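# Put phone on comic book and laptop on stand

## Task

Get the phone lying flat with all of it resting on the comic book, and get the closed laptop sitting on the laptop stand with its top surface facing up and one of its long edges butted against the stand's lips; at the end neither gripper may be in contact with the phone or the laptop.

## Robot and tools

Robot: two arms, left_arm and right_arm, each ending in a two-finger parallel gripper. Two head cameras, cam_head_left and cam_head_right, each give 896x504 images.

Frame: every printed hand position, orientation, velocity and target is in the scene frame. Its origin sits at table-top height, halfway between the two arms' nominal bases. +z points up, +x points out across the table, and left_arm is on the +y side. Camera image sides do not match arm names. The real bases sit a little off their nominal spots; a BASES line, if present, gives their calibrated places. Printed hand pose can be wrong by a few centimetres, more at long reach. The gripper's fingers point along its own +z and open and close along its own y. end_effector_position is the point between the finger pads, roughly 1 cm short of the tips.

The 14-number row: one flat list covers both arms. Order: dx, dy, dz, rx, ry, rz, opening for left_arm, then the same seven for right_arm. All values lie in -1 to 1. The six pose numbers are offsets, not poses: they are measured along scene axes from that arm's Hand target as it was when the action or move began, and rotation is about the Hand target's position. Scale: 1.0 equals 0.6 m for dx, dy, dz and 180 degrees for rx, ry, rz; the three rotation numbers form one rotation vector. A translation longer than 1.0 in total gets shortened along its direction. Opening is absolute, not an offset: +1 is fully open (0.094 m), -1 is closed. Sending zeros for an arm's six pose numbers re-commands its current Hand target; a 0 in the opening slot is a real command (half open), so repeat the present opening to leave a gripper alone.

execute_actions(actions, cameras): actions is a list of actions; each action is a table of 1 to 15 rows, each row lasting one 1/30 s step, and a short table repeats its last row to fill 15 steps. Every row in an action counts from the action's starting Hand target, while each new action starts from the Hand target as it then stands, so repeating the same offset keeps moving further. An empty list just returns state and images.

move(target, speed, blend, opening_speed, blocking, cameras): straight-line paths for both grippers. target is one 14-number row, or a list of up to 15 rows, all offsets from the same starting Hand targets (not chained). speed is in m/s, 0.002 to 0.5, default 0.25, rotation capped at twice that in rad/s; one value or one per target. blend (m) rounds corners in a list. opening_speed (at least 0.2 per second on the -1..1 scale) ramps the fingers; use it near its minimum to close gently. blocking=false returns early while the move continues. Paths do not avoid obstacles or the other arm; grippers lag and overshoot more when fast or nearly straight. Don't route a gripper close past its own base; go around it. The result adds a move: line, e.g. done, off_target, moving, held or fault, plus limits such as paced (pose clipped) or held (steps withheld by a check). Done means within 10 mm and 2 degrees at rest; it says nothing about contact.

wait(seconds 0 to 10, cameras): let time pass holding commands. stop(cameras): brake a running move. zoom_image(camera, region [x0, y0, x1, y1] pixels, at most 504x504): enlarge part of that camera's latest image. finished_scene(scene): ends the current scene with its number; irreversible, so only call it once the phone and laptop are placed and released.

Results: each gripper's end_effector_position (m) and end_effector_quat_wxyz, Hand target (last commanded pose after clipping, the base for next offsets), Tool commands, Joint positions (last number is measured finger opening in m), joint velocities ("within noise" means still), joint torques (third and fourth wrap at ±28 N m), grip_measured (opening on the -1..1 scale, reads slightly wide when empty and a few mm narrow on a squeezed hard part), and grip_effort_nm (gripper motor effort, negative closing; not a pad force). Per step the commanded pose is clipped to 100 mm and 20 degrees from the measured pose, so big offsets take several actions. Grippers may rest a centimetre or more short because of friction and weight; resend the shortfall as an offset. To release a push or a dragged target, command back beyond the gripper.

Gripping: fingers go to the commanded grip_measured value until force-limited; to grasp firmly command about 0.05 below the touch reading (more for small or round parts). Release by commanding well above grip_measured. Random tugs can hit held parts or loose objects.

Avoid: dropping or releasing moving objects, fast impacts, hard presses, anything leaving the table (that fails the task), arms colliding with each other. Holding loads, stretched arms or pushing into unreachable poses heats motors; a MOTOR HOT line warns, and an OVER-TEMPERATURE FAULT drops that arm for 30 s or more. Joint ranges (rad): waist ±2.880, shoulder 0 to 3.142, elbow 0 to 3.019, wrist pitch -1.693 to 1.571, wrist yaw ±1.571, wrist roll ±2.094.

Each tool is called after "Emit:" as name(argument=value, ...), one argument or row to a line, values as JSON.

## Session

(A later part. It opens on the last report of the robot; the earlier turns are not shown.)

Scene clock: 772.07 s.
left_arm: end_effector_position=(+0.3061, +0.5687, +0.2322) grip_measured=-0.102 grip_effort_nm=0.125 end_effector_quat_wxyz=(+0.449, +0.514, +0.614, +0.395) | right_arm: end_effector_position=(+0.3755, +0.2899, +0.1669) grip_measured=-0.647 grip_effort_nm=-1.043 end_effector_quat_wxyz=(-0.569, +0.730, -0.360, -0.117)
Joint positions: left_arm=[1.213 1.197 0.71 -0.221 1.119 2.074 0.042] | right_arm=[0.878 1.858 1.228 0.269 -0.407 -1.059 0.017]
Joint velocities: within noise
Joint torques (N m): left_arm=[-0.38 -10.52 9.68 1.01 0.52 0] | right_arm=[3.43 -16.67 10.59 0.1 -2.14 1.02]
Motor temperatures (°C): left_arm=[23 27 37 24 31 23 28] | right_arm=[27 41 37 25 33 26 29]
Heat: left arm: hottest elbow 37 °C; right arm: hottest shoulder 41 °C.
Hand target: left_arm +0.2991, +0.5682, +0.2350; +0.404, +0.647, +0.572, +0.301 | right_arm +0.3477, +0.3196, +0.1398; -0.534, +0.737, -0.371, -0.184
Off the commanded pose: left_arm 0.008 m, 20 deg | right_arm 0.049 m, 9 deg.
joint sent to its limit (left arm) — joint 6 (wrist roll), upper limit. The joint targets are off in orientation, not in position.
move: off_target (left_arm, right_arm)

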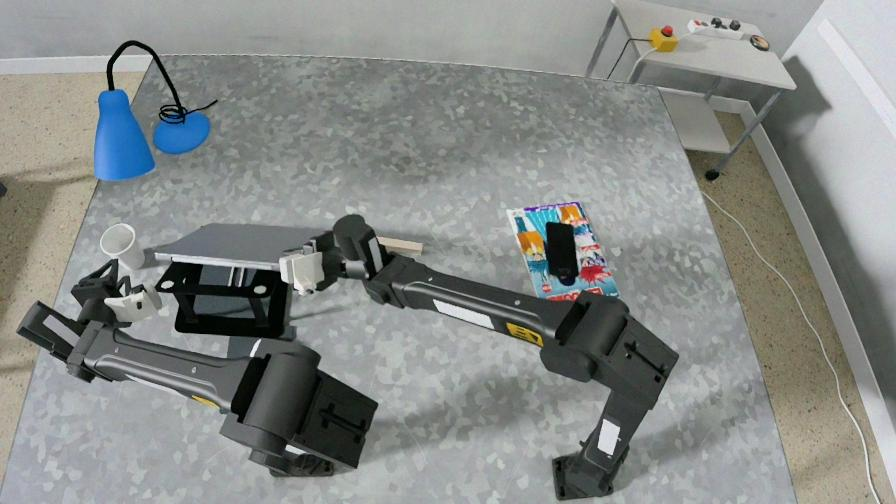

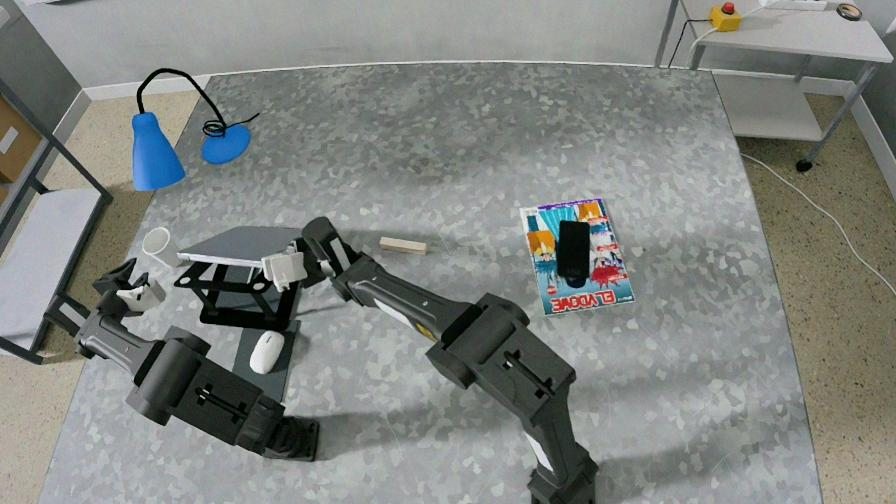

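Emit:
move(
  target=[0,0,0,0,0,0,-0.1,0.03,0,0.15,0,-0.02,-0.01,-1],
  speed=0.06,
)

Emit:
zoom_image(
  camera="cam_head_left",
  region=[90, 170, 370, 330],
)

Emit:
zoom_image(
  camera="cam_head_right",
  region=[110, 170, 390, 330],
)

Scene clock: 780.27 s.
left_arm: end_effector_position=(+0.3061, +0.5687, +0.2322) grip_measured=-0.102 grip_effort_nm=0.129 end_effector_quat_wxyz=(+0.449, +0.514, +0.614, +0.395) | right_arm: end_effector_position=(+0.3858, +0.2994, +0.1895) grip_measured=-0.649 grip_effort_nm=-1.033 end_effector_quat_wxyz=(-0.543, +0.747, -0.368, -0.112)
Joint positions: left_arm=[1.213 1.197 0.71 -0.221 1.119 2.074 0.042] | right_arm=[0.878 1.847 1.329 0.086 -0.397 -1.086 0.016]
Joint velocities: within noise
Joint torques (N m): left_arm=[-0.03 -9.99 9.63 0.9 0.45 -0.01] | right_arm=[2.67 -24.35 11.79 -0.03 -1.44 0.81]
Motor temperatures (°C): left_arm=[23 27 36 24 31 23 28] | right_arm=[27 41 38 25 33 26 29]
Heat: left arm: hottest elbow 36 °C; right arm: hottest shoulder 41 °C.
Hand target: left_arm +0.2991, +0.5682, +0.2350; +0.404, +0.647, +0.572, +0.301 | right_arm +0.3658, +0.3196, +0.2298; -0.549, +0.736, -0.366, -0.152
Off the commanded pose: left_arm 0.008 m, 20 deg | right_arm 0.049 m, 5 deg.
joint sent to its limit (left arm) — joint 6 (wrist roll), upper limit. The joint targets are off in orientation, not in position.
move: off_target (left_arm, right_arm)

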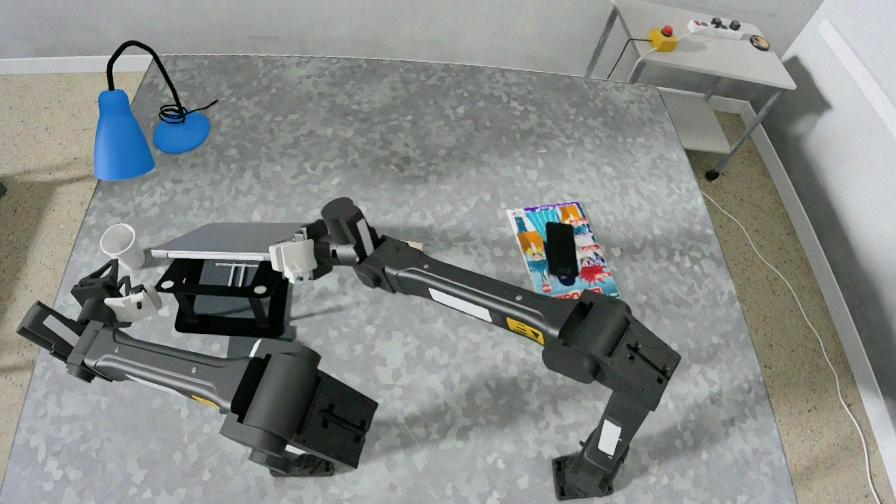

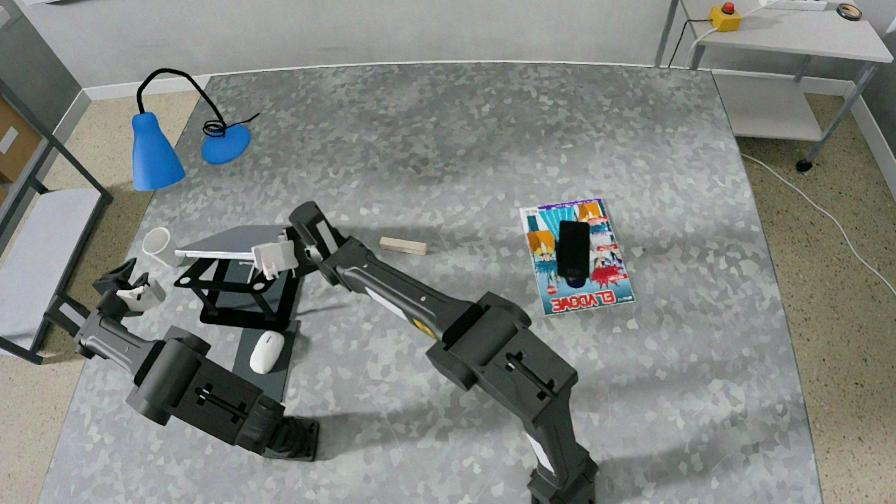

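Scaled by 1.800.

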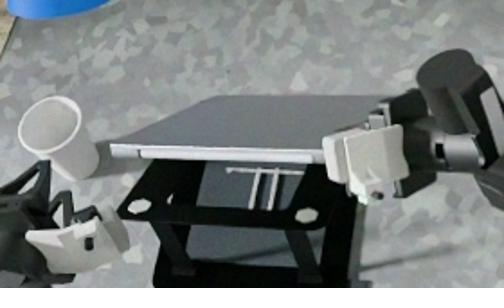

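Scaled by 1.800.

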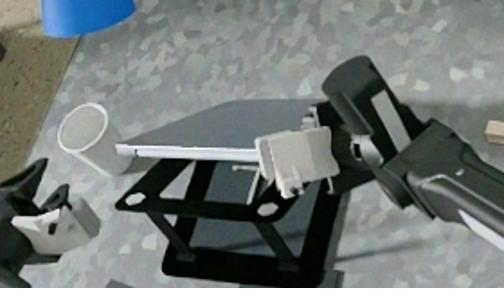

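Emit:
move(
  target=[0,0,0,0,0,0,-0.1,-0.03,0,0.03,0.0,-0.075,0,-1],
  speed=0.06,
)

Emit:
zoom_image(
  camera="cam_head_left",
  region=[90, 170, 370, 330],
)

Emit:
zoom_image(
  camera="cam_head_right",
  region=[110, 170, 390, 330],
)

Scene clock: 787.43 s.
left_arm: end_effector_position=(+0.3061, +0.5687, +0.2322) grip_measured=-0.102 grip_effort_nm=0.129 end_effector_quat_wxyz=(+0.449, +0.514, +0.614, +0.395) | right_arm: end_effector_position=(+0.3720, +0.3089, +0.1891) grip_measured=-0.659 grip_effort_nm=-1.038 end_effector_quat_wxyz=(-0.550, +0.769, -0.321, -0.049)
Joint positions: left_arm=[1.213 1.197 0.71 -0.221 1.119 2.074 0.042] | right_arm=[0.919 1.838 1.313 0.104 -0.311 -1.223 0.016]
Joint velocities: within noise
Joint torques (N m): left_arm=[-0.56 -10.7 9.42 0.85 0.53 0.03] | right_arm=[2.61 -27.46 8.65 2.28 -0.81 0.52]
Motor temperatures (°C): left_arm=[23 27 36 24 31 23 28] | right_arm=[27 41 39 25 32 26 29]
Heat: left arm: hottest elbow 36 °C; right arm: hottest shoulder 41 °C.
Hand target: left_arm +0.2991, +0.5682, +0.2350; +0.404, +0.647, +0.572, +0.301 | right_arm +0.3477, +0.3196, +0.2476; -0.588, +0.749, -0.299, -0.065
Off the commanded pose: left_arm 0.008 m, 20 deg | right_arm 0.064 m, 6 deg.
joint sent to its limit (left arm) — joint 6 (wrist roll), upper limit. The joint targets are off in orientation, not in position.
move: off_target (left_arm, right_arm)

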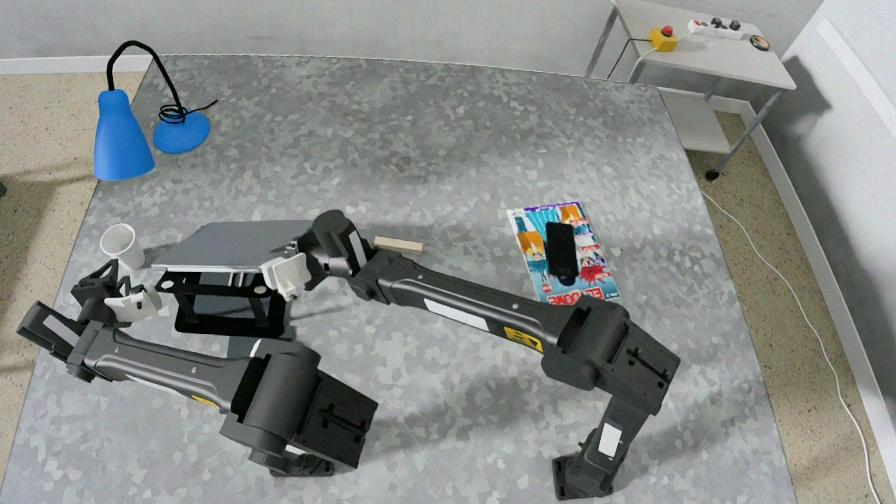

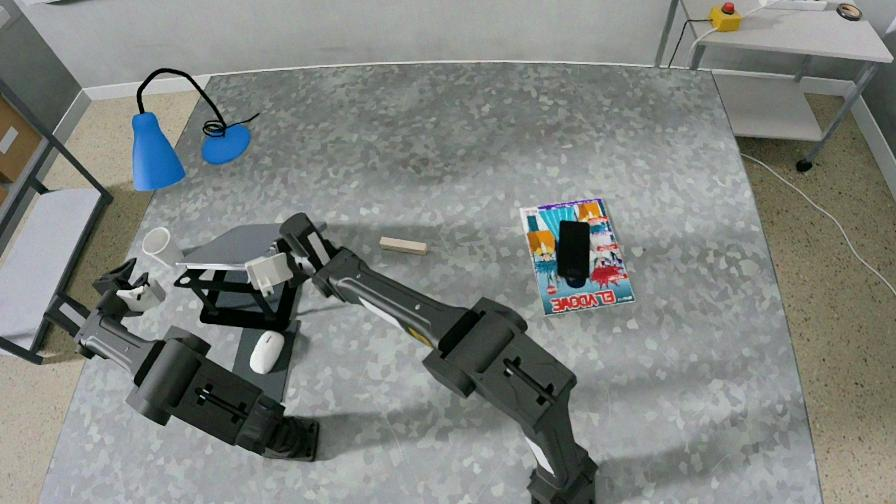

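Scaled by 1.800.

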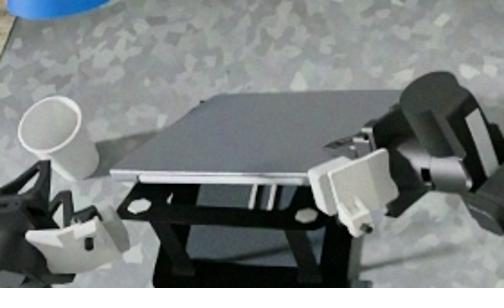

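Scaled by 1.800.

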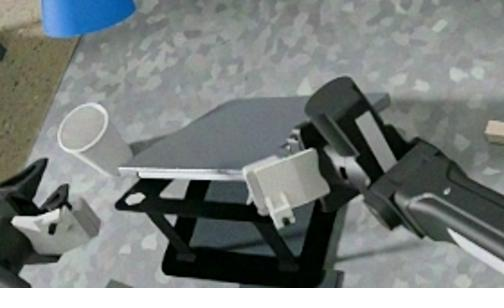

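Emit:
move(
  target=[
    [0,0,0,0,0,0,-0.1,-0.04,0,0.0,0.02,0,0,-1],
    [0,0,0,0,0,0,-0.1,-0.04,0,-0.07,0.02,0,0,-1],
  ],
  speed=0.06,
)

Emit:
zoom_image(
  camera="cam_head_left",
  region=[90, 170, 370, 330],
)

Emit:
zoom_image(
  camera="cam_head_right",
  region=[110, 170, 390, 330],
)

Scene clock: 792.73 s.
left_arm: end_effector_position=(+0.3061, +0.5687, +0.2322) grip_measured=-0.102 grip_effort_nm=0.129 end_effector_quat_wxyz=(+0.449, +0.514, +0.614, +0.395) | right_arm: end_effector_position=(+0.3550, +0.2991, +0.1719) grip_measured=-0.659 grip_effort_nm=-1.043 end_effector_quat_wxyz=(-0.584, +0.745, -0.320, -0.042)
Joint positions: left_arm=[1.213 1.197 0.71 -0.221 1.119 2.074 0.042] | right_arm=[0.938 1.833 1.192 0.308 -0.278 -1.188 0.016]
Joint velocities: within noise
Joint torques (N m): left_arm=[-0.15 -10.7 9.43 0.75 0.5 0.02] | right_arm=[3.66 -23.41 8.21 2.81 -1.22 0.61]
Motor temperatures (°C): left_arm=[23 27 36 24 31 23 28] | right_arm=[27 42 39 25 31 25 29]
Heat: left arm: hottest elbow 36 °C; right arm: hottest shoulder 42 °C.
Hand target: left_arm +0.2991, +0.5682, +0.2350; +0.404, +0.647, +0.572, +0.301 | right_arm +0.3236, +0.3197, +0.2058; -0.611, +0.730, -0.296, -0.074
Off the commanded pose: left_arm 0.008 m, 20 deg | right_arm 0.050 m, 6 deg.
joint sent to its limit (left arm) — joint 6 (wrist roll), upper limit. The joint targets are off in orientation, not in position.
move: off_target (left_arm, right_arm)

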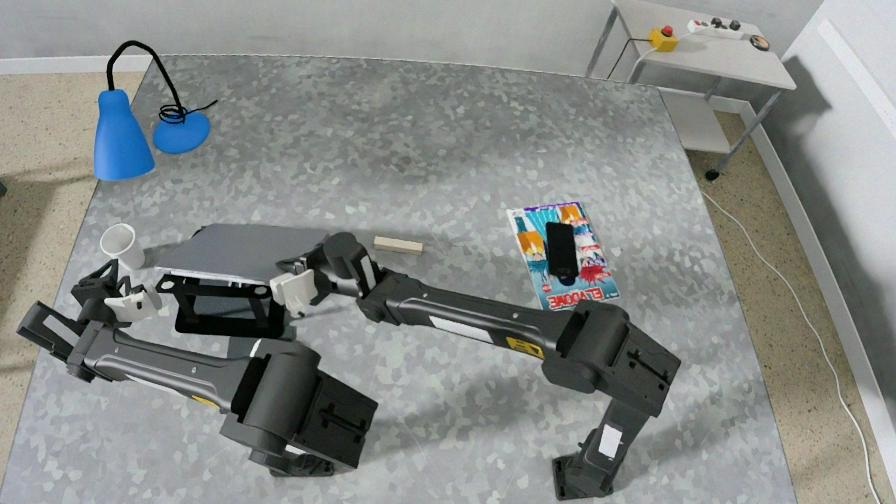

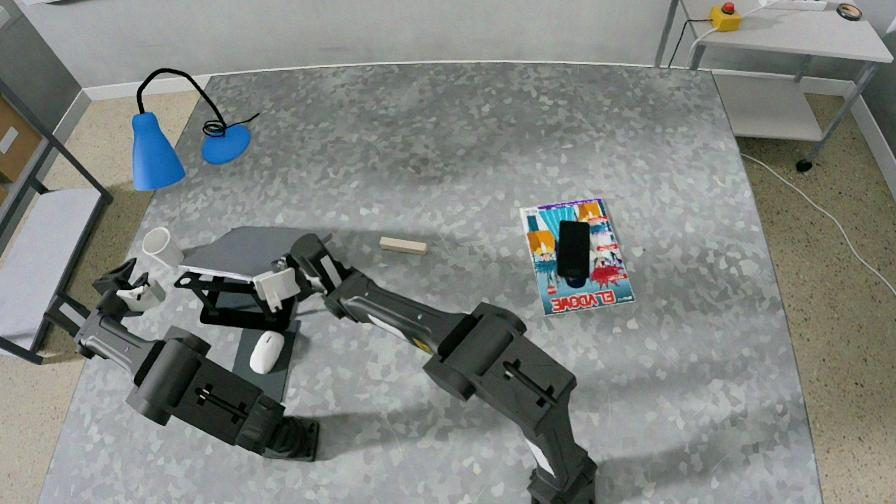

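Scaled by 1.800.

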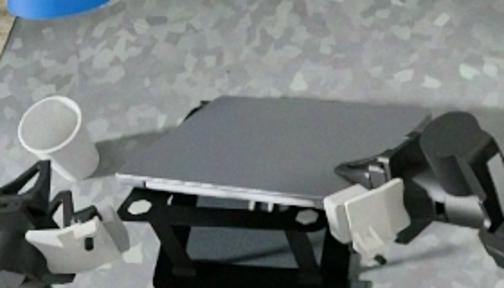

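Scaled by 1.800.

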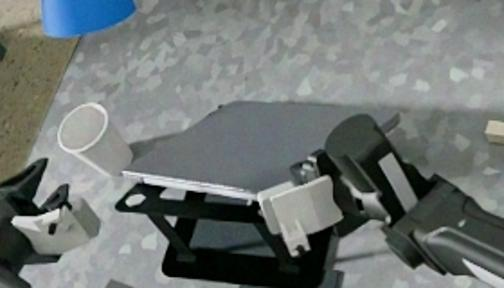

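Emit:
move(
  target=[
    [0,0,0,0,0,0,-0.1,-0.05,0,0.0,-0.01,0,0,-1],
    [0,0,0,0,0,0,-0.1,-0.05,0,-0.05,-0.01,0,0,-1],
  ],
  speed=0.06,
)

Emit:
zoom_image(
  camera="cam_head_left",
  region=[90, 170, 370, 330],
)

Emit:
zoom_image(
  camera="cam_head_right",
  region=[110, 170, 390, 330],
)

Scene clock: 798.90 s.
left_arm: end_effector_position=(+0.3061, +0.5687, +0.2322) grip_measured=-0.102 grip_effort_nm=0.129 end_effector_quat_wxyz=(+0.449, +0.514, +0.614, +0.395) | right_arm: end_effector_position=(+0.3364, +0.2992, +0.1620) grip_measured=-0.659 grip_effort_nm=-1.033 end_effector_quat_wxyz=(-0.590, +0.739, -0.325, -0.032)
Joint positions: left_arm=[1.213 1.197 0.71 -0.221 1.119 2.074 0.042] | right_arm=[0.972 1.828 1.14 0.372 -0.221 -1.174 0.016]
Joint velocities: within noise
Joint torques (N m): left_arm=[0.21 -10.58 9.61 0.91 0.44 0.05] | right_arm=[4.42 -21.95 7.06 2.39 -1.42 0.43]
Motor temperatures (°C): left_arm=[23 27 36 24 31 23 28] | right_arm=[27 42 39 25 30 25 29]
Heat: left arm: hottest elbow 36 °C; right arm: hottest shoulder 42 °C.
Hand target: left_arm +0.2991, +0.5682, +0.2350; +0.404, +0.647, +0.572, +0.301 | right_arm +0.2937, +0.3197, +0.1758; -0.600, +0.740, -0.297, -0.070
Off the commanded pose: left_arm 0.008 m, 20 deg | right_arm 0.049 m, 5 deg.
joint sent to its limit (left arm) — joint 6 (wrist roll), upper limit. The joint targets are off in orientation, not in position.
move: off_target (left_arm, right_arm)

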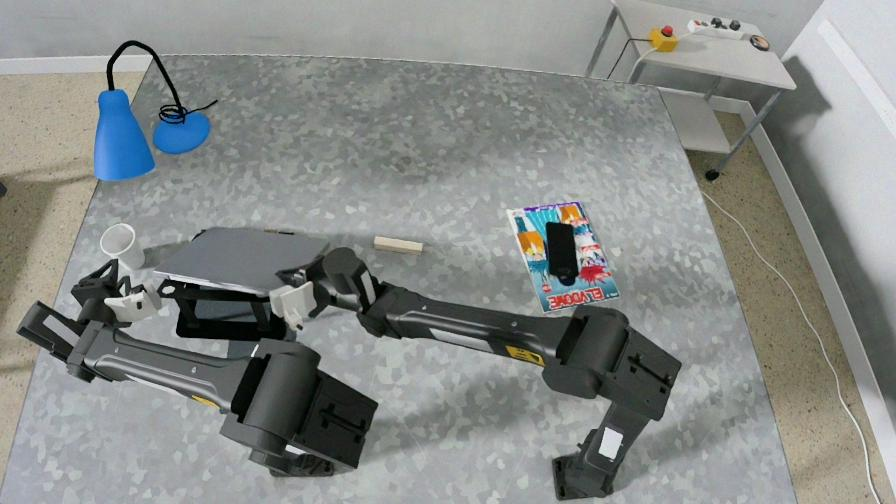

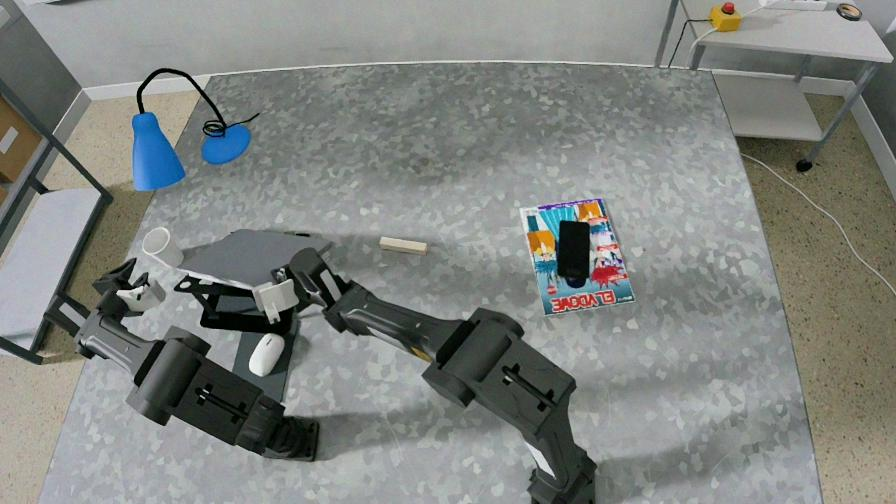

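Scaled by 1.800.

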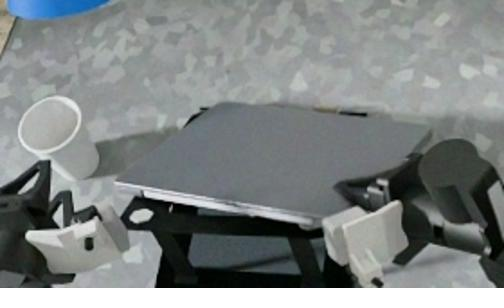

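Scaled by 1.800.

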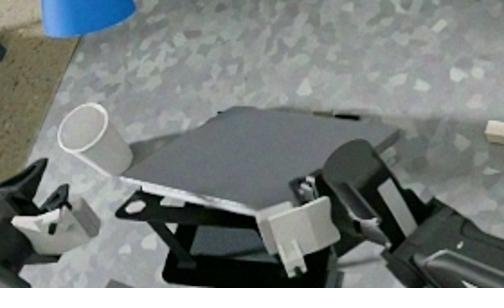

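Emit:
move(
  target=[
    [0,0,0,0,0,0,-0.1,0,0,0.0,0,0,0.025,-1],
    [0,0,0,0,0,0,-0.1,0.01,0,-0.06,-0.01,0,0.025,-1],
  ],
  speed=0.05,
)

Emit:
zoom_image(
  camera="cam_head_left",
  region=[90, 170, 370, 330],
)

Emit:
zoom_image(
  camera="cam_head_right",
  region=[110, 170, 390, 330],
)

Scene clock: 804.93 s.
left_arm: end_effector_position=(+0.3061, +0.5687, +0.2322) grip_measured=-0.102 grip_effort_nm=0.134 end_effector_quat_wxyz=(+0.449, +0.514, +0.614, +0.395) | right_arm: end_effector_position=(+0.3312, +0.3013, +0.1579) grip_measured=-0.659 grip_effort_nm=-1.033 end_effector_quat_wxyz=(-0.594, +0.746, -0.298, -0.056)
Joint positions: left_arm=[1.213 1.197 0.71 -0.221 1.119 2.074 0.042] | right_arm=[0.96 1.842 1.139 0.395 -0.306 -1.192 0.016]
Joint velocities: within noise
Joint torques (N m): left_arm=[-0.03 -10.23 9.63 0.73 0.46 0] | right_arm=[3.25 -18.02 7.5 1.94 -1.81 0.15]
Motor temperatures (°C): left_arm=[23 27 36 24 31 23 28] | right_arm=[27 41 38 25 31 25 29]
Heat: left arm: hottest elbow 36 °C; right arm: hottest shoulder 41 °C.
Hand target: left_arm +0.2991, +0.5682, +0.2350; +0.404, +0.647, +0.572, +0.301 | right_arm +0.2995, +0.3197, +0.1396; -0.585, +0.760, -0.269, -0.088
Off the commanded pose: left_arm 0.008 m, 20 deg | right_arm 0.041 m, 5 deg.
joint sent to its limit (left arm) — joint 6 (wrist roll), upper limit. The joint targets are off in orientation, not in position.
move: off_target (left_arm, right_arm)

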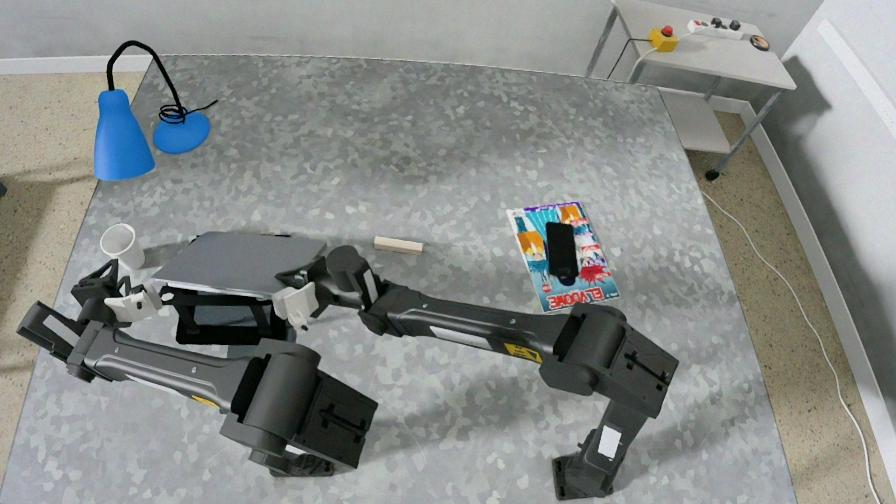

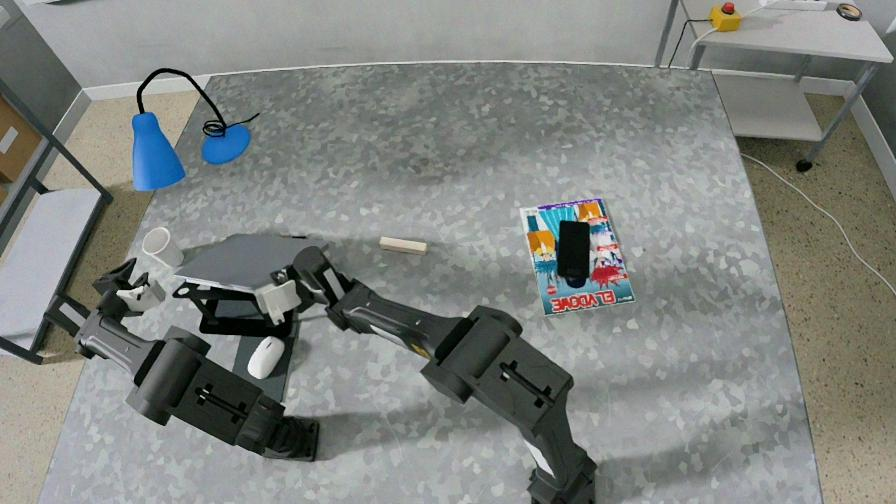

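Scaled by 1.800.

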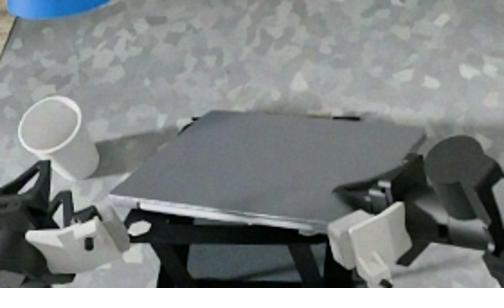

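Scaled by 1.800.

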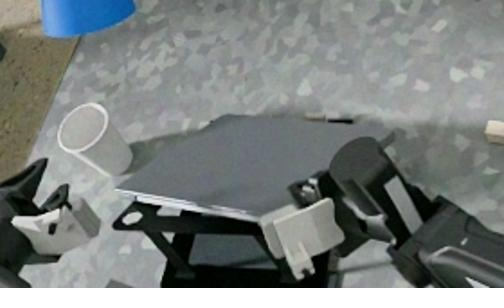

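Emit:
move(
  target=[0,0,0,0,0,0,-0.1,0.05,0,-0.05,-0.01,-0.015,0.01,-1],
  speed=0.05,
)

Emit:
zoom_image(
  camera="cam_head_left",
  region=[90, 170, 370, 330],
)

Emit:
zoom_image(
  camera="cam_head_right",
  region=[110, 170, 390, 330],
)

Scene clock: 808.80 s.
left_arm: end_effector_position=(+0.3061, +0.5687, +0.2322) grip_measured=-0.102 grip_effort_nm=0.129 end_effector_quat_wxyz=(+0.449, +0.514, +0.614, +0.395) | right_arm: end_effector_position=(+0.3443, +0.2972, +0.1416) grip_measured=-0.656 grip_effort_nm=-1.038 end_effector_quat_wxyz=(-0.599, +0.749, -0.276, -0.067)
Joint positions: left_arm=[1.213 1.197 0.71 -0.221 1.119 2.074 0.042] | right_arm=[0.924 1.889 1.146 0.444 -0.382 -1.221 0.016]
Joint velocities: within noise
Joint torques (N m): left_arm=[-0.26 -10.4 9.62 0.98 0.48 0.05] | right_arm=[2.43 -15.74 10.02 0.5 -1.09 -0.33]
Motor temperatures (°C): left_arm=[23 27 36 24 31 23 28] | right_arm=[27 41 38 25 31 25 29]
Heat: left arm: hottest elbow 36 °C; right arm: hottest shoulder 41 °C.
Hand target: left_arm +0.2991, +0.5682, +0.2350; +0.404, +0.647, +0.572, +0.301 | right_arm +0.3298, +0.3196, +0.1097; -0.577, +0.775, -0.245, -0.075
Off the commanded pose: left_arm 0.008 m, 20 deg | right_arm 0.042 m, 5 deg.
joint sent to its limit (left arm) — joint 6 (wrist roll), upper limit. The joint targets are off in orientation, not in position.
move: off_target (left_arm, right_arm)

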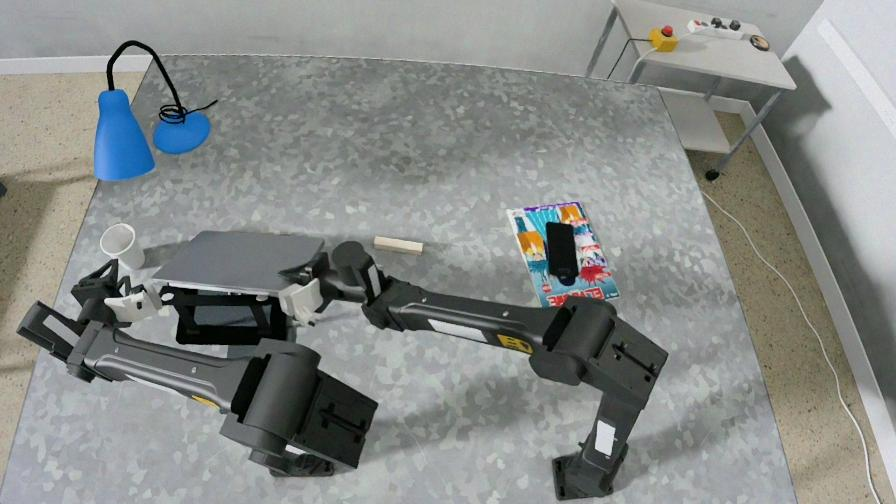

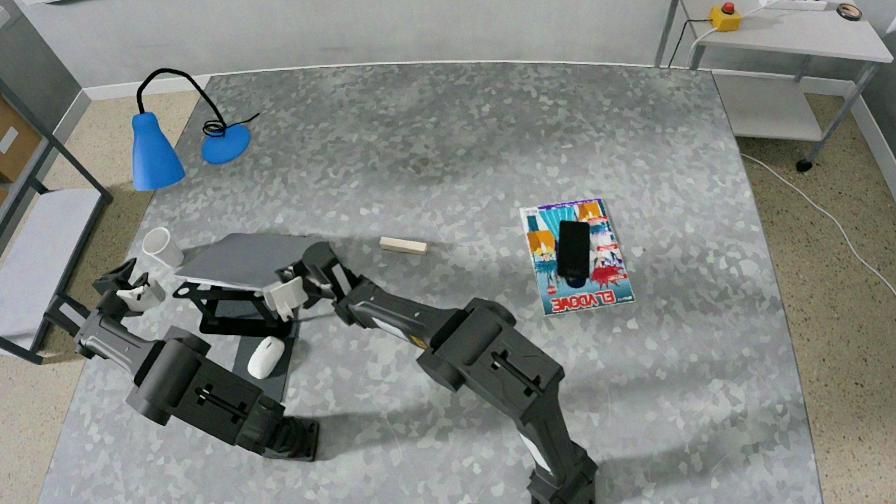

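Scaled by 1.800.

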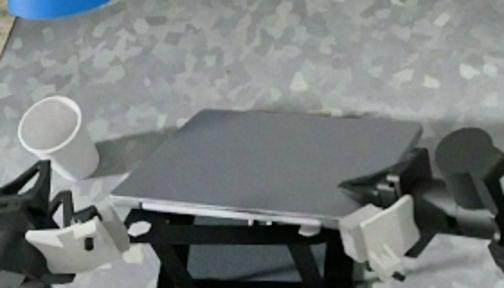

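Scaled by 1.800.

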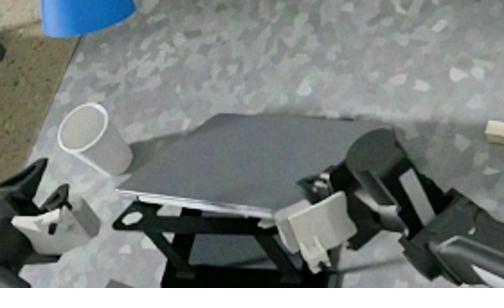

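Emit:
move(
  target=[0,0,0,0,0,0,-0.1,-0.045,0,0.0,-0.0,0.035,0,-1],
  speed=0.05,
)

Emit:
zoom_image(
  camera="cam_head_left",
  region=[90, 170, 370, 330],
)

Emit:
zoom_image(
  camera="cam_head_right",
  region=[110, 170, 390, 330],
)

Scene clock: 812.00 s.
left_arm: end_effector_position=(+0.3061, +0.5687, +0.2322) grip_measured=-0.102 grip_effort_nm=0.129 end_effector_quat_wxyz=(+0.449, +0.514, +0.614, +0.395) | right_arm: end_effector_position=(+0.3438, +0.2973, +0.1411) grip_measured=-0.656 grip_effort_nm=-1.038 end_effector_quat_wxyz=(-0.598, +0.747, -0.282, -0.072)
Joint positions: left_arm=[1.213 1.197 0.71 -0.221 1.119 2.074 0.042] | right_arm=[0.925 1.889 1.146 0.441 -0.384 -1.205 0.016]
Joint velocities: within noise
Joint torques (N m): left_arm=[-0.85 -9.47 9.54 1.05 0.53 0.05] | right_arm=[4.54 -18.26 7.71 -0.21 -1.17 0.41]
Motor temperatures (°C): left_arm=[23 27 36 24 31 23 28] | right_arm=[27 41 38 25 31 25 29]
Heat: left arm: hottest elbow 36 °C; right arm: hottest shoulder 41 °C.
Hand target: left_arm +0.2991, +0.5682, +0.2350; +0.404, +0.647, +0.572, +0.301 | right_arm +0.3025, +0.3196, +0.1096; -0.563, +0.770, -0.276, -0.118
Off the commanded pose: left_arm 0.008 m, 20 deg | right_arm 0.056 m, 7 deg.
joint sent to its limit (left arm) — joint 6 (wrist roll), upper limit. The joint targets are off in orientation, not in position.
move: off_target (left_arm, right_arm)

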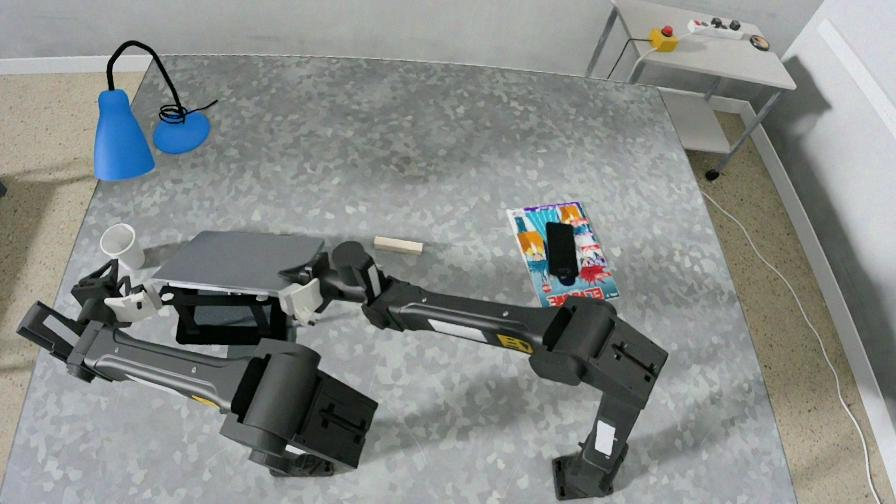

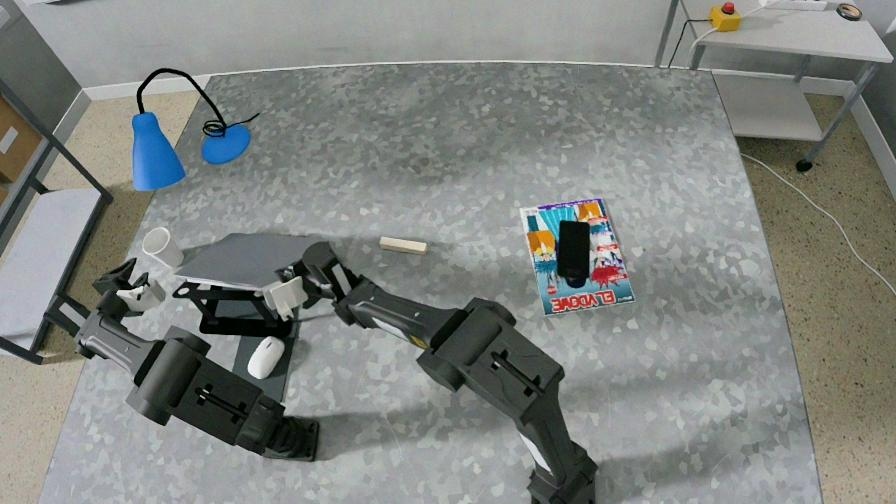

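Scaled by 1.800.

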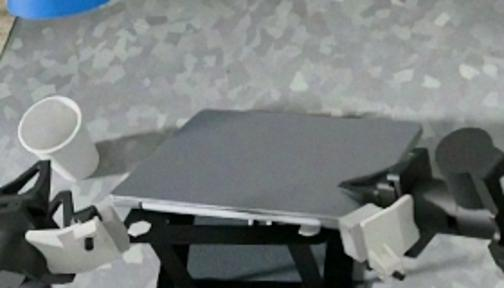

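Scaled by 1.800.

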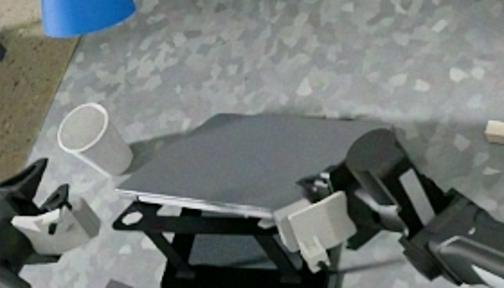

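Emit:
move(
  target=[
    [0,0,0,0,0,0,-0.1,-0.02,0,0.06,-0.0,0.01,0.01,-1],
    [0,0,0,0,0,0,-0.1,-0.03,0,-0.01,-0.0,0.02,0.01,-1],
  ],
  speed=0.05,
)

Emit:
zoom_image(
  camera="cam_head_left",
  region=[90, 170, 370, 330],
)

Emit:
zoom_image(
  camera="cam_head_right",
  region=[110, 170, 390, 330],
)

Scene clock: 816.83 s.
left_arm: end_effector_position=(+0.3061, +0.5687, +0.2322) grip_measured=-0.102 grip_effort_nm=0.129 end_effector_quat_wxyz=(+0.449, +0.514, +0.614, +0.395) | right_arm: end_effector_position=(+0.3422, +0.2987, +0.1493) grip_measured=-0.651 grip_effort_nm=-1.043 end_effector_quat_wxyz=(-0.593, +0.750, -0.283, -0.080)
Joint positions: left_arm=[1.213 1.197 0.71 -0.221 1.119 2.074 0.042] | right_arm=[0.925 1.874 1.158 0.403 -0.395 -1.199 0.016]
Joint velocities: within noise
Joint torques (N m): left_arm=[-0.21 -10.75 9.51 0.79 0.44 0.01] | right_arm=[5.3 -17.44 5.64 0.76 -2.01 0.77]
Motor temperatures (°C): left_arm=[23 27 36 24 30 23 28] | right_arm=[27 40 38 25 31 25 29]
Heat: left arm: hottest elbow 36 °C; right arm: hottest shoulder 40 °C.
Hand target: left_arm +0.2991, +0.5682, +0.2350; +0.404, +0.647, +0.572, +0.301 | right_arm +0.2846, +0.3197, +0.1038; -0.552, +0.770, -0.282, -0.151
Off the commanded pose: left_arm 0.008 m, 20 deg | right_arm 0.076 m, 10 deg.
joint sent to its limit (left arm) — joint 6 (wrist roll), upper limit. The joint targets are off in orientation, not in position.
move: off_target (left_arm, right_arm)

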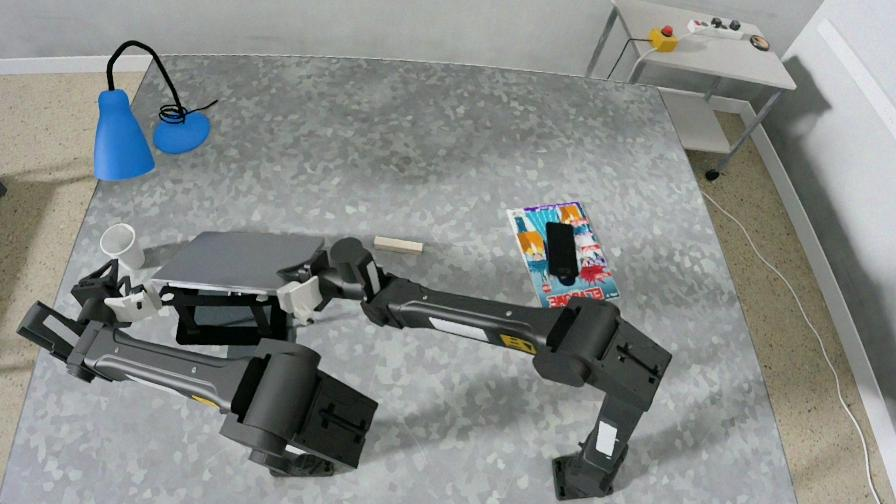

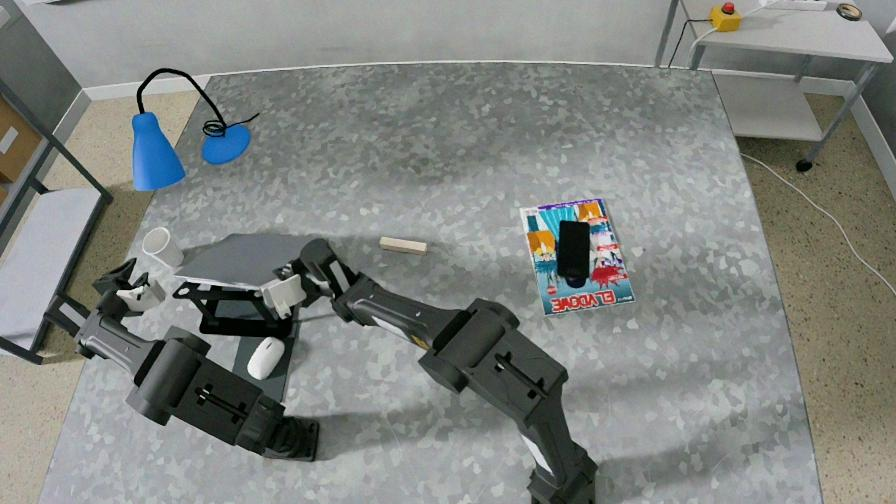

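Scaled by 1.800.

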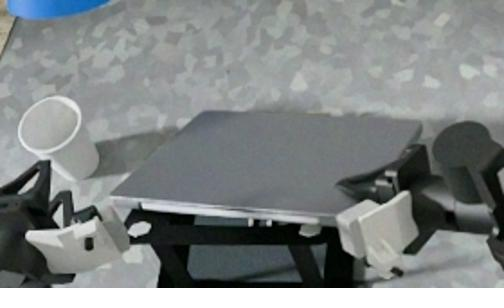

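Scaled by 1.800.

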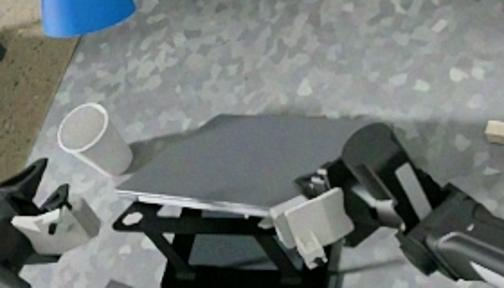

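Emit:
zoom_image(
  camera="cam_head_right",
  region=[160, 215, 360, 330],
)

Emit:
zoom_image(
  camera="cam_head_left",
  region=[140, 215, 340, 330],
)

Scaled by 2.520.

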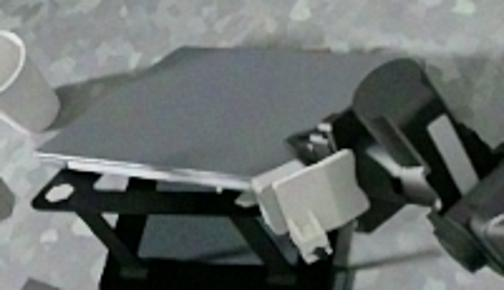

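Scaled by 2.520.

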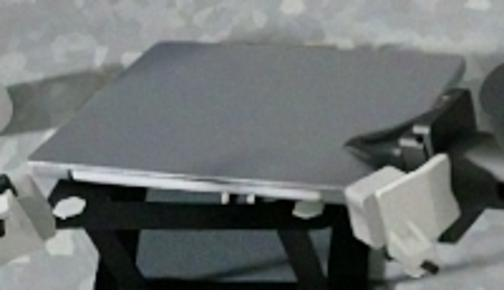

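Emit:
move(
  target=[
    [0,0,0,0,0,0,-0.1,0.03,0,0.15,0,-0.02,0,-1],
    [0,0,0,0,0,0,-0.1,-0.01,0,0.15,0,-0.02,0,-1],
    [0,0,0,0,0,0,-0.1,-0.01,0,0.07,0,-0.01,0,-1],
  ],
  speed=0.06,
)

Emit:
zoom_image(
  camera="cam_head_left",
  region=[140, 215, 340, 330],
)

Emit:
zoom_image(
  camera="cam_head_right",
  region=[160, 215, 360, 330],
)

Scene clock: 827.77 s.
left_arm: end_effector_position=(+0.3061, +0.5687, +0.2322) grip_measured=-0.102 grip_effort_nm=0.129 end_effector_quat_wxyz=(+0.449, +0.514, +0.614, +0.395) | right_arm: end_effector_position=(+0.3289, +0.2983, +0.1649) grip_measured=-0.651 grip_effort_nm=-1.038 end_effector_quat_wxyz=(-0.576, +0.763, -0.284, -0.078)
Joint positions: left_arm=[1.213 1.197 0.71 -0.221 1.119 2.074 0.042] | right_arm=[0.944 1.82 1.162 0.301 -0.377 -1.217 0.016]
Joint velocities: within noise
Joint torques (N m): left_arm=[-0.85 -10.64 9.7 0.96 0.49 0.01] | right_arm=[4.89 -18.96 6.75 1.55 -1.98 0.74]
Motor temperatures (°C): left_arm=[23 27 36 24 30 23 28] | right_arm=[27 40 37 25 33 25 29]
Heat: left arm: hottest elbow 36 °C; right arm: hottest shoulder 40 °C.
Hand target: left_arm +0.2991, +0.5682, +0.2350; +0.404, +0.647, +0.572, +0.301 | right_arm +0.2787, +0.3196, +0.1457; -0.556, +0.772, -0.273, -0.139
Off the commanded pose: left_arm 0.008 m, 20 deg | right_arm 0.058 m, 7 deg.
joint sent to its limit (left arm) — joint 6 (wrist roll), upper limit. The joint targets are off in orientation, not in position.
move: off_target (left_arm, right_arm)

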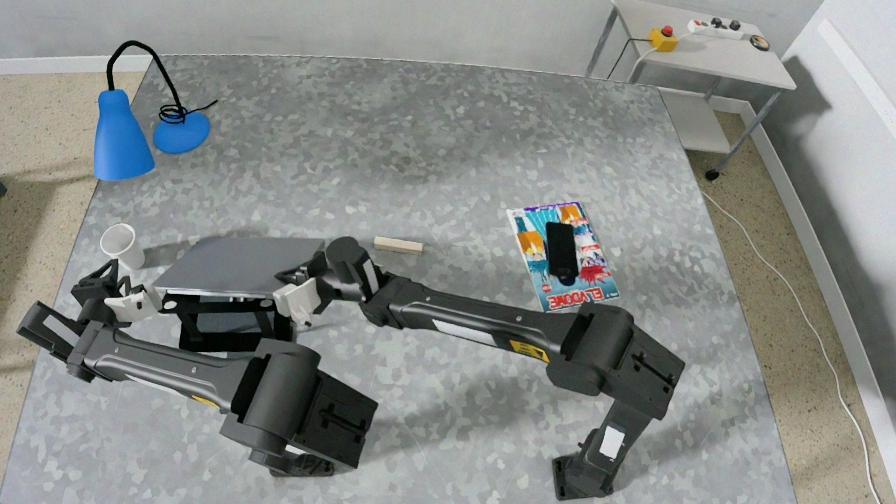

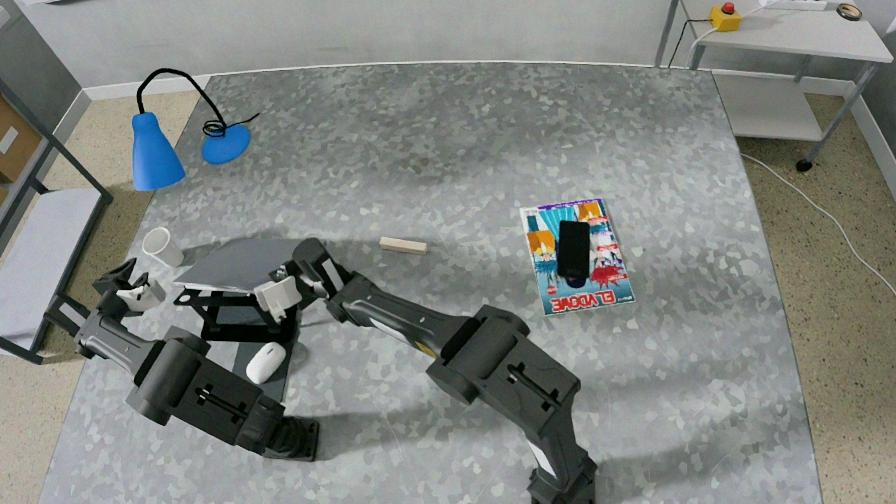

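Scaled by 2.520.

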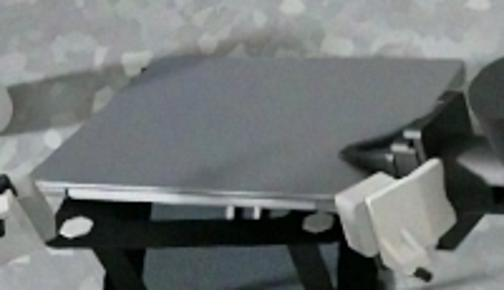

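Scaled by 2.520.

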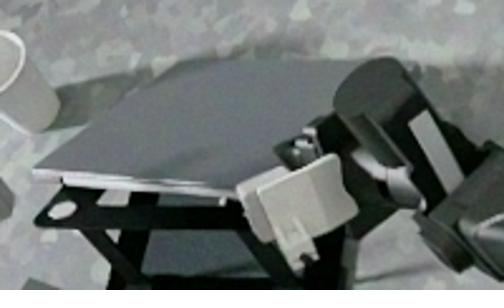

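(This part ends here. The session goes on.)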